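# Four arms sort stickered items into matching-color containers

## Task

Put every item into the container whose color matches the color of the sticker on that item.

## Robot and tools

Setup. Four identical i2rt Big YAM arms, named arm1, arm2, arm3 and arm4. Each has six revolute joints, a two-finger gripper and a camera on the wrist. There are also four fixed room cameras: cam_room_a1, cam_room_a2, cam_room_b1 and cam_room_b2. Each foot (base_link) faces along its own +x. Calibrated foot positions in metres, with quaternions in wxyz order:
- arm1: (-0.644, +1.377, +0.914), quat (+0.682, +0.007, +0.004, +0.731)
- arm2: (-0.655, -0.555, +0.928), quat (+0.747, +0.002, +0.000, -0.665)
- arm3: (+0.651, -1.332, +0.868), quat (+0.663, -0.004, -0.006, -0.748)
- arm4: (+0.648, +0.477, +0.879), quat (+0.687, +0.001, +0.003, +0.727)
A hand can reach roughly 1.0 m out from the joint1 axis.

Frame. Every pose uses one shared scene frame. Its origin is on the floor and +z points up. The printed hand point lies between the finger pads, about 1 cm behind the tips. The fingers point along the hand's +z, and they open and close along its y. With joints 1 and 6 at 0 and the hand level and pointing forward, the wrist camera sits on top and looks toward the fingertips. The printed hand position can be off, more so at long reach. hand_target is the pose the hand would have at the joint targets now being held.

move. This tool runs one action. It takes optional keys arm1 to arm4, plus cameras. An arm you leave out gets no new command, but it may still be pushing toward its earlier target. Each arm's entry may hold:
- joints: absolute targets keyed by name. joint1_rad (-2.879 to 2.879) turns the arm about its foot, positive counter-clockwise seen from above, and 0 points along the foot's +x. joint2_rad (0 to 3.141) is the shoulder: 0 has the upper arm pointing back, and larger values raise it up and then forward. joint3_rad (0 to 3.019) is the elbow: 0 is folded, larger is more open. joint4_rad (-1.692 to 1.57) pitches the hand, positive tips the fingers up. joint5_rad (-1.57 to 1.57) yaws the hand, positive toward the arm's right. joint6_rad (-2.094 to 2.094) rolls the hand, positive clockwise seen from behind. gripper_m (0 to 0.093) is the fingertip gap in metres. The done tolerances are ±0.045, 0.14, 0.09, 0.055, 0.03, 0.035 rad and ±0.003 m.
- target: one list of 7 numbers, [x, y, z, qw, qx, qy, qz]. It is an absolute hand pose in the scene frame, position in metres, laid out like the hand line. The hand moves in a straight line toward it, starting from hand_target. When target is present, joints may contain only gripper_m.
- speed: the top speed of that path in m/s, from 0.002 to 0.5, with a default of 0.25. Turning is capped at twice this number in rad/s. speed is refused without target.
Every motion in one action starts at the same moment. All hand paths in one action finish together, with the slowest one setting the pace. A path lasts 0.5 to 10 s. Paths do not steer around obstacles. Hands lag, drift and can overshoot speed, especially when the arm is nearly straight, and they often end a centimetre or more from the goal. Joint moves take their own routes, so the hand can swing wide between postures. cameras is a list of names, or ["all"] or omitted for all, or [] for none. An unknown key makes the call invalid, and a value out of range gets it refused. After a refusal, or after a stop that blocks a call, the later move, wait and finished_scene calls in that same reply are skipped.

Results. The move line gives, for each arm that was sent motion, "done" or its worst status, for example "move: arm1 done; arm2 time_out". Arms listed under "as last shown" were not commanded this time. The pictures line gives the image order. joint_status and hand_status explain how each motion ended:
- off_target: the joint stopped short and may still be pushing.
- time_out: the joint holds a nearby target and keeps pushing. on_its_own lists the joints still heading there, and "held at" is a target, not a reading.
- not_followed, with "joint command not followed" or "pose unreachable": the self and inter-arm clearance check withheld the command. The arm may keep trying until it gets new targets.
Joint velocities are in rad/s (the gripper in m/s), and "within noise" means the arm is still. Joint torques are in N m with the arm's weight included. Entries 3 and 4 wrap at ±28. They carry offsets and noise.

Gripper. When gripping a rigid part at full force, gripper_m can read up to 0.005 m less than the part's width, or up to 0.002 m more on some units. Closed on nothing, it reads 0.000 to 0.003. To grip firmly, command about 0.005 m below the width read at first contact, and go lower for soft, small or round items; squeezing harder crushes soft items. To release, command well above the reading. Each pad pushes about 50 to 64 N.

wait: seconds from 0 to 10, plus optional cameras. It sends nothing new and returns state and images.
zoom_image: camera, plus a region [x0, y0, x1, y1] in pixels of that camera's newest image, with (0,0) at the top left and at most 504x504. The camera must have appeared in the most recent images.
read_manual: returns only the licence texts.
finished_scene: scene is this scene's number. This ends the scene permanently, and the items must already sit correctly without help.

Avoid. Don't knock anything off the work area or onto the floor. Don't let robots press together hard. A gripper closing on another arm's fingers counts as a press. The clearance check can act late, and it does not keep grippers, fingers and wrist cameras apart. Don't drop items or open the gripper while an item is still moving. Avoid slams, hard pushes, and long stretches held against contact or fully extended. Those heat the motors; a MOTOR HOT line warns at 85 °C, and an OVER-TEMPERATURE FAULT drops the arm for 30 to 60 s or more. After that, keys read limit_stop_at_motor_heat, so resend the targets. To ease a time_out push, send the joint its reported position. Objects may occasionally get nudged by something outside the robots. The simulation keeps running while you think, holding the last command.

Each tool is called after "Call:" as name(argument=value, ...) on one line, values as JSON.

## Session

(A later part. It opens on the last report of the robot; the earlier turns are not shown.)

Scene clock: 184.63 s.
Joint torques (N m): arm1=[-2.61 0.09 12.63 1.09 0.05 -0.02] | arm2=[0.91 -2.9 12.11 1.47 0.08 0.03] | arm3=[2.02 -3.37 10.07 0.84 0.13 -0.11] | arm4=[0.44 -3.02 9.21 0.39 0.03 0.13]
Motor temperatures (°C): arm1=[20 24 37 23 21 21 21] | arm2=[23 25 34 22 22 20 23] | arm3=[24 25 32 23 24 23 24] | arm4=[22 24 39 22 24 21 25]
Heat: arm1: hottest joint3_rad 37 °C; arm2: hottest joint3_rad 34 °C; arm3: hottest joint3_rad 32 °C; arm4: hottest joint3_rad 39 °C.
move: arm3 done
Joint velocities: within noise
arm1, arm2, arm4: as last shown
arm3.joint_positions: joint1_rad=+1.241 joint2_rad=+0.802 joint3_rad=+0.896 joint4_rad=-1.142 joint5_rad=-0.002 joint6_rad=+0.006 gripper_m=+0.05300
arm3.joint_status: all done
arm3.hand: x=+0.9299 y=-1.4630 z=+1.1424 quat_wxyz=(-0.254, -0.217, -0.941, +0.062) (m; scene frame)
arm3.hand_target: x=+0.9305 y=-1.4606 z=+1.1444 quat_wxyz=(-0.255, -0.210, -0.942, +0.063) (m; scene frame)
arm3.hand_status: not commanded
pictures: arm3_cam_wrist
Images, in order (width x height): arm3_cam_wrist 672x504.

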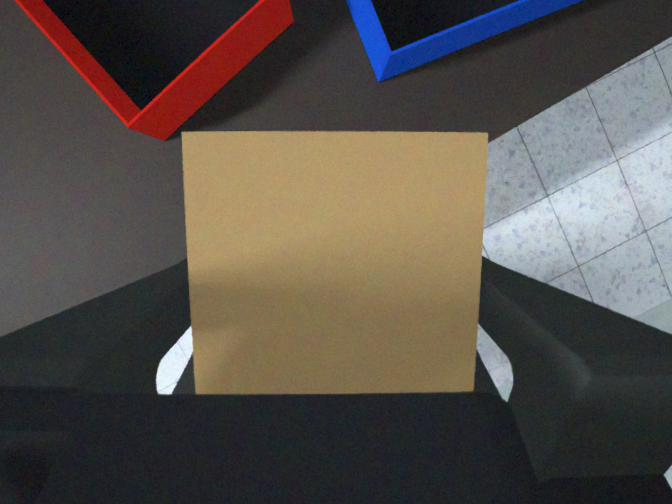

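Call:
move(arm3={"target": [1.125, -1.750, 0.895, 0.2421, 0.3414, 0.9035, -0.0915], "speed": 0.3}, arm4={"target": [1.09, 0.713, 0.895, 0.2511, -0.2337, 0.9372, 0.0626], "speed": 0.3}, cameras=["arm3_cam_wrist", "arm4_cam_wrist"])

Call:
move(arm3={"target": [1.125, -1.750, 0.765, 0.2421, 0.3414, 0.9035, -0.0915], "speed": 0.2}, arm4={"target": [1.09, 0.713, 0.765, 0.2511, -0.2337, 0.9372, 0.0626], "speed": 0.2}, cameras=["arm3_cam_wrist", "arm4_cam_wrist"])

Scene clock: 226.37 s.
Joint torques (N m): arm1=[-3.14 0.15 12.78 0.9 0.01 -0.04] | arm2=[0.79 -3.02 12.08 1.43 0.08 0.03] | arm3=[0.44 -19.72 11.32 1.42 0.11 0.03] | arm4=[0.26 -13.39 9.16 1.31 0.19 0.17]
Motor temperatures (°C): arm1=[20 24 37 23 21 21 21] | arm2=[23 25 35 22 22 20 23] | arm3=[24 24 30 23 24 23 24] | arm4=[22 23 38 22 24 21 26]
Heat: arm1: hottest joint3_rad 37 °C; arm2: hottest joint3_rad 35 °C; arm3: hottest joint3_rad 30 °C; arm4: hottest joint3_rad 38 °C.
move: arm3 off_target; arm4 off_target
Joint velocities: within noise
arm1, arm2: as last shown
arm3.joint_positions: joint1_rad=+0.977 joint2_rad=+1.901 joint3_rad=+1.196 joint4_rad=-0.417 joint5_rad=-0.012 joint6_rad=-0.006 gripper_m=+0.05299
arm3.joint_status: not commanded
arm3.hand: x=+1.1101 y=-1.7280 z=+0.8714 quat_wxyz=(-0.214, -0.336, -0.914, +0.079) (m; scene frame)
arm3.hand_target: x=+1.1238 y=-1.7490 z=+0.8958 quat_wxyz=(-0.242, -0.341, -0.904, +0.092) (m; scene frame)
arm3.hand_status: off_target (0.036 m and 3.8 deg from the pose sent, 0.426 m and 15.4 deg at the start)
arm4.joint_positions: joint1_rad=-1.130 joint2_rad=+1.618 joint3_rad=+0.783 joint4_rad=-0.261 joint5_rad=-0.002 joint6_rad=-0.009 gripper_m=+0.06941
arm4.joint_status: not commanded
arm4.hand: x=+1.0663 y=+0.7046 z=+0.8799 quat_wxyz=(-0.225, +0.244, -0.942, -0.057) (m; scene frame)
arm4.hand_target: x=+1.0889 y=+0.7125 z=+0.8959 quat_wxyz=(-0.251, +0.234, -0.937, -0.063) (m; scene frame)
arm4.hand_status: off_target (0.029 m and 3.3 deg from the pose sent, 0.322 m and 5.6 deg at the start)
pictures: arm3_cam_wrist, arm4_cam_wrist
Images, in order (width x height): arm3_cam_wrist 672x504, arm4_cam_wrist 672x504.

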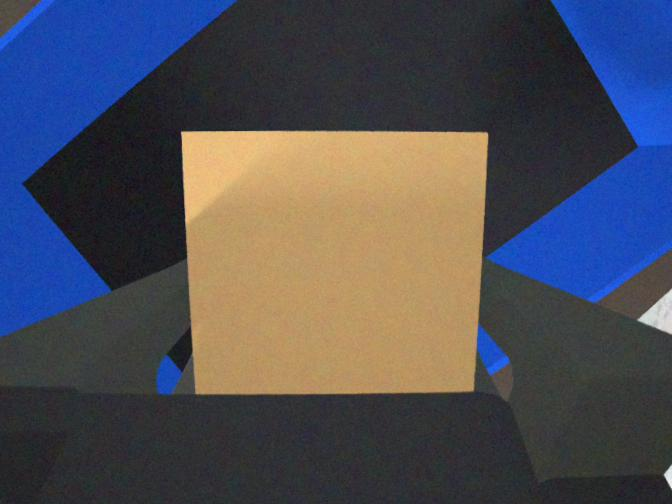

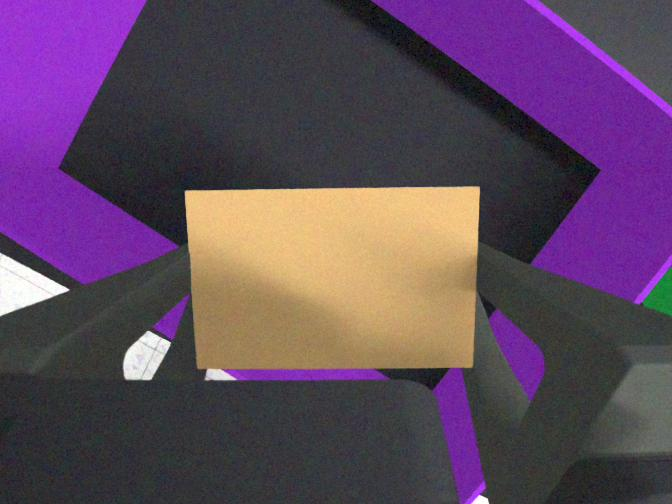

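Scene clock: 227.70 s.
Joint torques (N m): arm1=[-2.49 0.67 12.72 0.99 0.03 -0.03] | arm2=[0.79 -2.96 12.11 1.44 0.08 0.03] | arm3=[0.62 -20.89 6.84 1.61 0.13 0.02] | arm4=[-0.03 -16.03 4.42 1.47 0.21 0.16]
Motor temperatures (°C): arm1=[20 24 38 23 21 21 21] | arm2=[23 25 35 22 22 20 23] | arm3=[24 24 30 23 24 23 24] | arm4=[22 23 38 22 24 21 26]
Heat: arm1: hottest joint3_rad 38 °C; arm2: hottest joint3_rad 35 °C; arm3: hottest joint3_rad 30 °C; arm4: hottest joint3_rad 38 °C.
move: arm3 off_target; arm4 done
Joint velocities: within noise
arm1.joint_positions: joint1_rad=-2.246 joint2_rad=+0.698 joint3_rad=+0.789 joint4_rad=-0.991 joint5_rad=-0.010 joint6_rad=+0.003 gripper_m=+0.09297
arm1.joint_status: not commanded
arm1.hand: x=-0.3854 y=+1.2017 z=+1.1774 quat_wxyz=(-0.308, -0.282, -0.904, +0.094) (m; scene frame)
arm1.hand_target: x=-0.3871 y=+1.1986 z=+1.1814 quat_wxyz=(-0.307, -0.283, -0.903, +0.097) (m; scene frame)
arm1.hand_status: not commanded
arm2.joint_positions: joint1_rad=+0.925 joint2_rad=+0.698 joint3_rad=+0.796 joint4_rad=-0.986 joint5_rad=+0.003 joint6_rad=+0.004 gripper_m=+0.08794
arm2.joint_status: not commanded
arm2.hand: x=-0.3879 y=-0.7138 z=+1.2008 quat_wxyz=(-0.323, -0.249, -0.909, +0.086) (m; scene frame)
arm2.hand_target: x=-0.3895 y=-0.7128 z=+1.2000 quat_wxyz=(-0.318, -0.248, -0.911, +0.086) (m; scene frame)
arm2.hand_status: not commanded
arm3.joint_positions: joint1_rad=+0.977 joint2_rad=+2.142 joint3_rad=+1.196 joint4_rad=-0.138 joint5_rad=-0.011 joint6_rad=-0.003 gripper_m=+0.05299
arm3.joint_status: not commanded
arm3.hand: x=+1.1218 y=-1.7398 z=+0.7587 quat_wxyz=(-0.230, -0.335, -0.910, +0.086) (m; scene frame)
arm3.hand_target: x=+1.1248 y=-1.7499 z=+0.7651 quat_wxyz=(-0.242, -0.341, -0.904, +0.092) (m; scene frame)
arm3.hand_status: off_target (0.012 m and 1.8 deg from the pose sent, 0.110 m and 3.8 deg at the start)
arm4.joint_positions: joint1_rad=-1.130 joint2_rad=+1.962 joint3_rad=+0.783 joint4_rad=+0.116 joint5_rad=-0.002 joint6_rad=-0.009 gripper_m=+0.06941
arm4.joint_status: not commanded
arm4.hand: x=+1.0816 y=+0.7128 z=+0.7630 quat_wxyz=(-0.241, +0.243, -0.938, -0.061) (m; scene frame)
arm4.hand_target: x=+1.0899 y=+0.7130 z=+0.7651 quat_wxyz=(-0.251, +0.234, -0.937, -0.063) (m; scene frame)
arm4.hand_status: done (0.009 m and 1.6 deg from the pose sent, 0.118 m and 3.3 deg at the start)
pictures: arm3_cam_wrist, arm4_cam_wrist
Images, in order (width x height): arm3_cam_wrist 672x504, arm4_cam_wrist 672x504.

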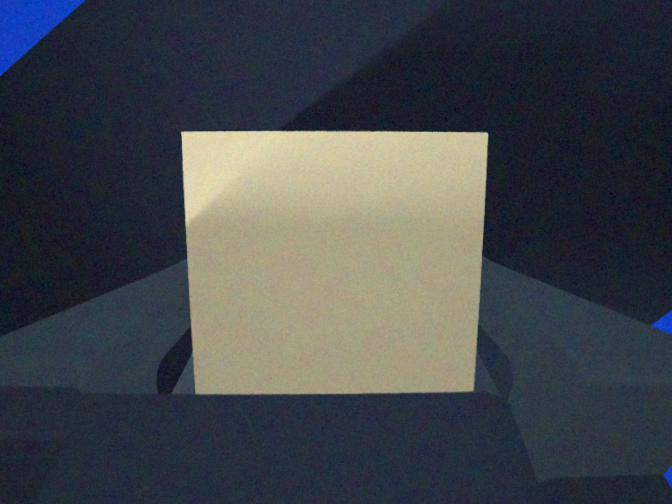

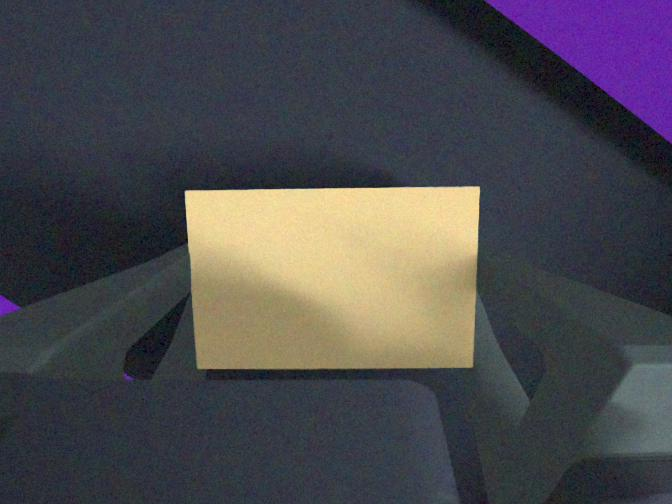

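Call:
move(arm3={"target": [1.125, -1.750, 0.750, 0.2421, 0.3414, 0.9035, -0.0915], "speed": 0.06}, arm4={"target": [1.09, 0.713, 0.744, 0.2511, -0.2337, 0.9372, 0.0626], "speed": 0.06}, cameras=[])

Call:
move(arm3={"target": [1.125, -1.750, 0.740, 0.2421, 0.3414, 0.9035, -0.0915], "speed": 0.05}, arm4={"target": [1.09, 0.713, 0.734, 0.2511, -0.2337, 0.9372, 0.0626], "speed": 0.05}, cameras=[])

Scene clock: 235.27 s.
Joint torques (N m): arm1=[-2.26 0.85 12.71 0.96 -0.01 -0.02] | arm2=[0.91 -2.96 12.11 1.44 0.07 0.03] | arm3=[0.5 -19.72 6.95 1.69 0.12 0.02] | arm4=[0.09 -14.62 4.52 1.46 0.18 0.16]
Motor temperatures (°C): arm1=[20 24 38 23 21 21 21] | arm2=[23 25 35 22 22 20 23] | arm3=[24 24 30 23 24 23 24] | arm4=[22 23 36 22 24 21 26]
Heat: arm1: hottest joint3_rad 38 °C; arm2: hottest joint3_rad 35 °C; arm3: hottest joint3_rad 30 °C; arm4: hottest joint3_rad 36 °C.
move: arm3 done; arm4 done
Joint velocities: within noise
arm1, arm2: as last shown
arm3.joint_positions: joint1_rad=+0.977 joint2_rad=+2.160 joint3_rad=+1.196 joint4_rad=-0.110 joint5_rad=-0.011 joint6_rad=-0.003 gripper_m=+0.05299
arm3.joint_status: not commanded
arm3.hand: x=+1.1230 y=-1.7410 z=+0.7512 quat_wxyz=(-0.235, -0.335, -0.908, +0.087) (m; scene frame)
arm3.hand_target: x=+1.1248 y=-1.7499 z=+0.7501 quat_wxyz=(-0.242, -0.341, -0.904, +0.091) (m; scene frame)
arm3.hand_status: done (0.009 m and 1.3 deg from the pose sent, 0.014 m and 1.8 deg at the start)
arm4.joint_positions: joint1_rad=-1.130 joint2_rad=+2.011 joint3_rad=+0.783 joint4_rad=+0.170 joint5_rad=-0.002 joint6_rad=-0.009 gripper_m=+0.06941
arm4.joint_status: not commanded
arm4.hand: x=+1.0810 y=+0.7124 z=+0.7463 quat_wxyz=(-0.243, +0.243, -0.937, -0.061) (m; scene frame)
arm4.hand_target: x=+1.0898 y=+0.7130 z=+0.7442 quat_wxyz=(-0.251, +0.234, -0.937, -0.063) (m; scene frame)
arm4.hand_status: done (0.009 m and 1.4 deg from the pose sent, 0.021 m and 1.6 deg at the start)
pictures: none
No camera images: "cameras" was empty.

Scene clock: 236.23 s.
Joint torques (N m): arm1=[-3.14 0.26 12.67 1.11 0.01 -0.08] | arm2=[0.85 -2.96 12.1 1.46 0.08 0.04] | arm3=[0.67 -18.08 7.1 1.68 0.13 0.01] | arm4=[0.38 -13.16 4.75 1.48 0.22 0.14]
Motor temperatures (°C): arm1=[20 24 38 23 21 21 21] | arm2=[23 25 35 22 22 20 23] | arm3=[24 24 30 23 24 23 24] | arm4=[22 23 36 22 24 21 26]
Heat: arm1: hottest joint3_rad 38 °C; arm2: hottest joint3_rad 35 °C; arm3: hottest joint3_rad 30 °C; arm4: hottest joint3_rad 36 °C.
move: arm3 off_target; arm4 off_target
Joint velocities: within noise
arm1, arm2: as last shown
arm3.joint_positions: joint1_rad=+0.977 joint2_rad=+2.165 joint3_rad=+1.196 joint4_rad=-0.090 joint5_rad=-0.011 joint6_rad=-0.002 gripper_m=+0.05299
arm3.joint_status: not commanded
arm3.hand: x=+1.1254 y=-1.7431 z=+0.7509 quat_wxyz=(-0.242, -0.335, -0.906, +0.090) (m; scene frame)
arm3.hand_target: x=+1.1247 y=-1.7497 z=+0.7402 quat_wxyz=(-0.242, -0.341, -0.904, +0.091) (m; scene frame)
arm3.hand_status: off_target (0.013 m and 0.9 deg from the pose sent, 0.015 m and 1.3 deg at the start)
arm4.joint_positions: joint1_rad=-1.130 joint2_rad=+2.021 joint3_rad=+0.783 joint4_rad=+0.197 joint5_rad=-0.002 joint6_rad=-0.008 gripper_m=+0.06941
arm4.joint_status: not commanded
arm4.hand: x=+1.0837 y=+0.7139 z=+0.7450 quat_wxyz=(-0.251, +0.242, -0.935, -0.064) (m; scene frame)
arm4.hand_target: x=+1.0895 y=+0.7128 z=+0.7343 quat_wxyz=(-0.251, +0.234, -0.937, -0.063) (m; scene frame)
arm4.hand_status: off_target (0.013 m and 1.0 deg from the pose sent, 0.015 m and 1.4 deg at the start)
pictures: none
No camera images: "cameras" was empty.

Both in contact. Release, raise, and verify.

Call:
move(arm3={"joints": {"gripper_m": 0.085}}, arm4={"joints": {"gripper_m": 0.093}}, cameras=[])

Call:
move(arm3={"target": [1.085, -1.715, 0.93, 0.2421, 0.3414, 0.9035, -0.0915], "speed": 0.25}, arm4={"target": [1.04, 0.687, 0.93, 0.2511, -0.2337, 0.9372, 0.0626], "speed": 0.25}, cameras=["arm3_cam_wrist", "arm4_cam_wrist", "cam_room_a1", "cam_room_a2"])

Scene clock: 241.10 s.
Joint torques (N m): arm1=[-2.78 0.32 12.71 0.73 -0.07 -0.04] | arm2=[0.85 -2.9 12.1 1.48 0.08 0.03] | arm3=[0.56 -18.9 7.09 1.51 0.12 0] | arm4=[0.32 -14.8 4.72 1.42 0.2 0.13]
Motor temperatures (°C): arm1=[20 24 38 23 21 21 21] | arm2=[23 25 35 22 22 20 23] | arm3=[24 24 30 23 24 23 24] | arm4=[22 23 35 22 24 21 26]
Heat: arm1: hottest joint3_rad 38 °C; arm2: hottest joint3_rad 35 °C; arm3: hottest joint3_rad 30 °C; arm4: hottest joint3_rad 35 °C.
move: arm3 done; arm4 done
Joint velocities: within noise
arm1, arm2: as last shown
arm3.joint_positions: joint1_rad=+0.977 joint2_rad=+2.173 joint3_rad=+1.196 joint4_rad=-0.086 joint5_rad=-0.011 joint6_rad=+0.000 gripper_m=+0.08497
arm3.joint_status: all done
arm3.hand: x=+1.1245 y=-1.7424 z=+0.7465 quat_wxyz=(-0.240, -0.336, -0.906, +0.089) (m; scene frame)
arm3.hand_target: x=+1.1247 y=-1.7496 z=+0.7402 quat_wxyz=(-0.242, -0.341, -0.904, +0.091) (m; scene frame)
arm3.hand_status: not commanded
arm4.joint_positions: joint1_rad=-1.130 joint2_rad=+2.034 joint3_rad=+0.783 joint4_rad=+0.199 joint5_rad=-0.002 joint6_rad=-0.008 gripper_m=+0.09291
arm4.joint_status: all done
arm4.hand: x=+1.0809 y=+0.7124 z=+0.7389 quat_wxyz=(-0.246, +0.242, -0.936, -0.062) (m; scene frame)
arm4.hand_target: x=+1.0896 y=+0.7129 z=+0.7344 quat_wxyz=(-0.251, +0.234, -0.937, -0.063) (m; scene frame)
arm4.hand_status: not commanded
pictures: none
No camera images: "cameras" was empty.

Scene clock: 242.63 s.
Joint torques (N m): arm1=[-2.55 0.38 12.57 1.13 0.05 -0.07] | arm2=[0.85 -2.9 12.11 1.46 0.08 0.04] | arm3=[0.21 -16.62 7.62 0.75 0.05 -0.03] | arm4=[0.91 -10.29 7.49 0.35 0.15 0.13]
Motor temperatures (°C): arm1=[20 24 38 23 21 21 21] | arm2=[23 25 35 22 22 20 23] | arm3=[24 24 30 23 24 23 24] | arm4=[22 23 35 22 24 21 26]
Heat: arm1: hottest joint3_rad 38 °C; arm2: hottest joint3_rad 35 °C; arm3: hottest joint3_rad 30 °C; arm4: hottest joint3_rad 35 °C.
move: arm3 done; arm4 done
Joint velocities: within noise
arm1, arm2: as last shown
arm3.joint_positions: joint1_rad=+0.977 joint2_rad=+1.724 joint3_rad=+1.112 joint4_rad=-0.427 joint5_rad=-0.011 joint6_rad=-0.001 gripper_m=+0.08497
arm3.joint_status: not commanded
arm3.hand: x=+1.0930 y=-1.7125 z=+0.9363 quat_wxyz=(-0.251, -0.334, -0.904, +0.093) (m; scene frame)
arm3.hand_target: x=+1.0850 y=-1.7148 z=+0.9300 quat_wxyz=(-0.242, -0.341, -0.904, +0.091) (m; scene frame)
arm3.hand_status: done (0.010 m and 1.3 deg from the pose sent, 0.190 m and 0.8 deg at the start)
arm4.joint_positions: joint1_rad=-1.132 joint2_rad=+1.409 joint3_rad=+0.700 joint4_rad=-0.317 joint5_rad=+0.001 joint6_rad=-0.007 gripper_m=+0.09292
arm4.joint_status: not commanded
arm4.hand: x=+1.0401 y=+0.6884 z=+0.9326 quat_wxyz=(-0.258, +0.239, -0.934, -0.063) (m; scene frame)
arm4.hand_target: x=+1.0400 y=+0.6870 z=+0.9300 quat_wxyz=(-0.251, +0.234, -0.937, -0.063) (m; scene frame)
arm4.hand_status: done (0.003 m and 1.1 deg from the pose sent, 0.197 m and 1.2 deg at the start)
pictures: arm3_cam_wrist, arm4_cam_wrist, cam_room_a1, cam_room_a2
Images, in order (width x height): arm3_cam_wrist 672x504, arm4_cam_wrist 672x504, cam_room_a1 672x504, cam_room_a2 672x504.

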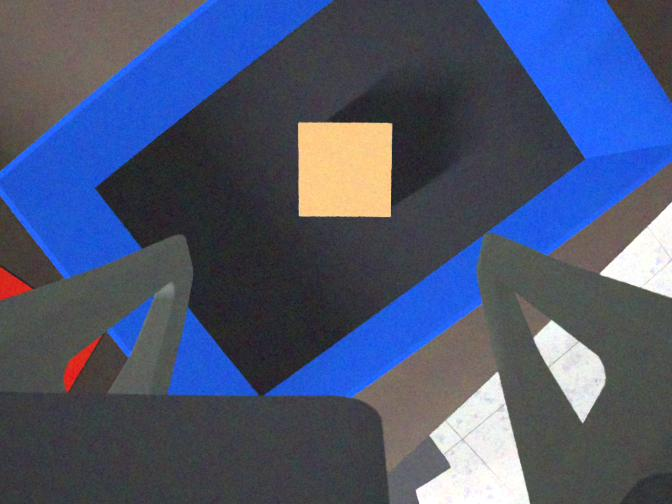

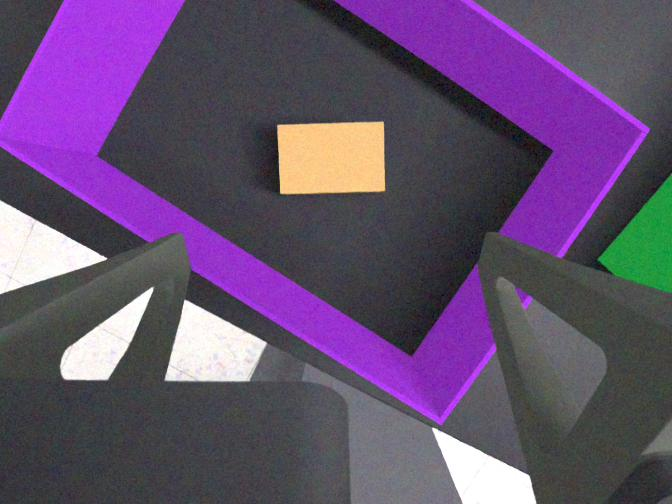

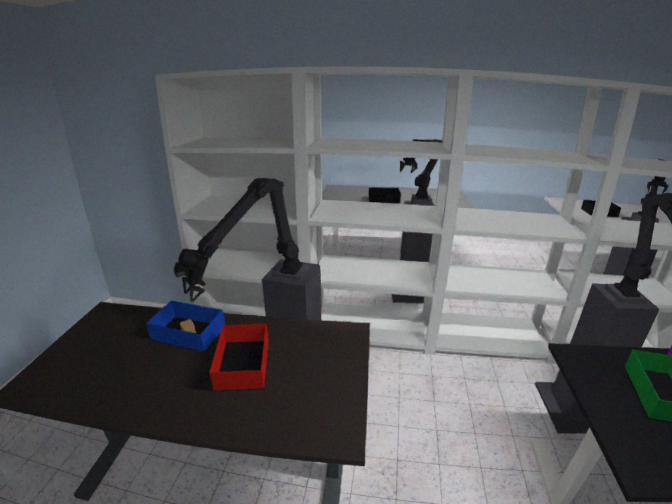

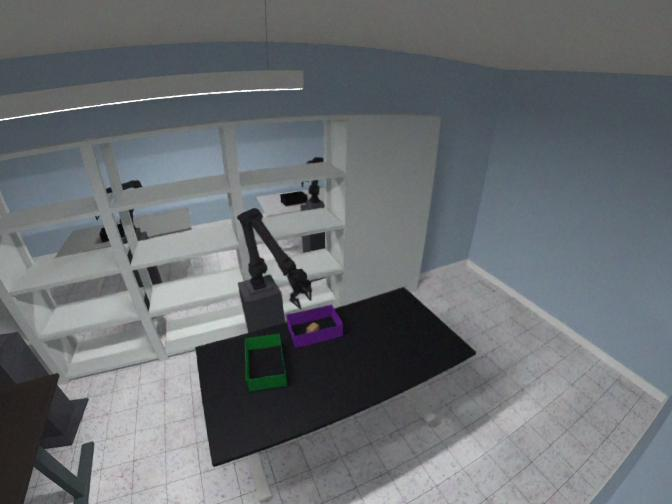

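Both items are in the correct containers.

Call:
finished_scene(scene=3)

The scene is finished: the task was done.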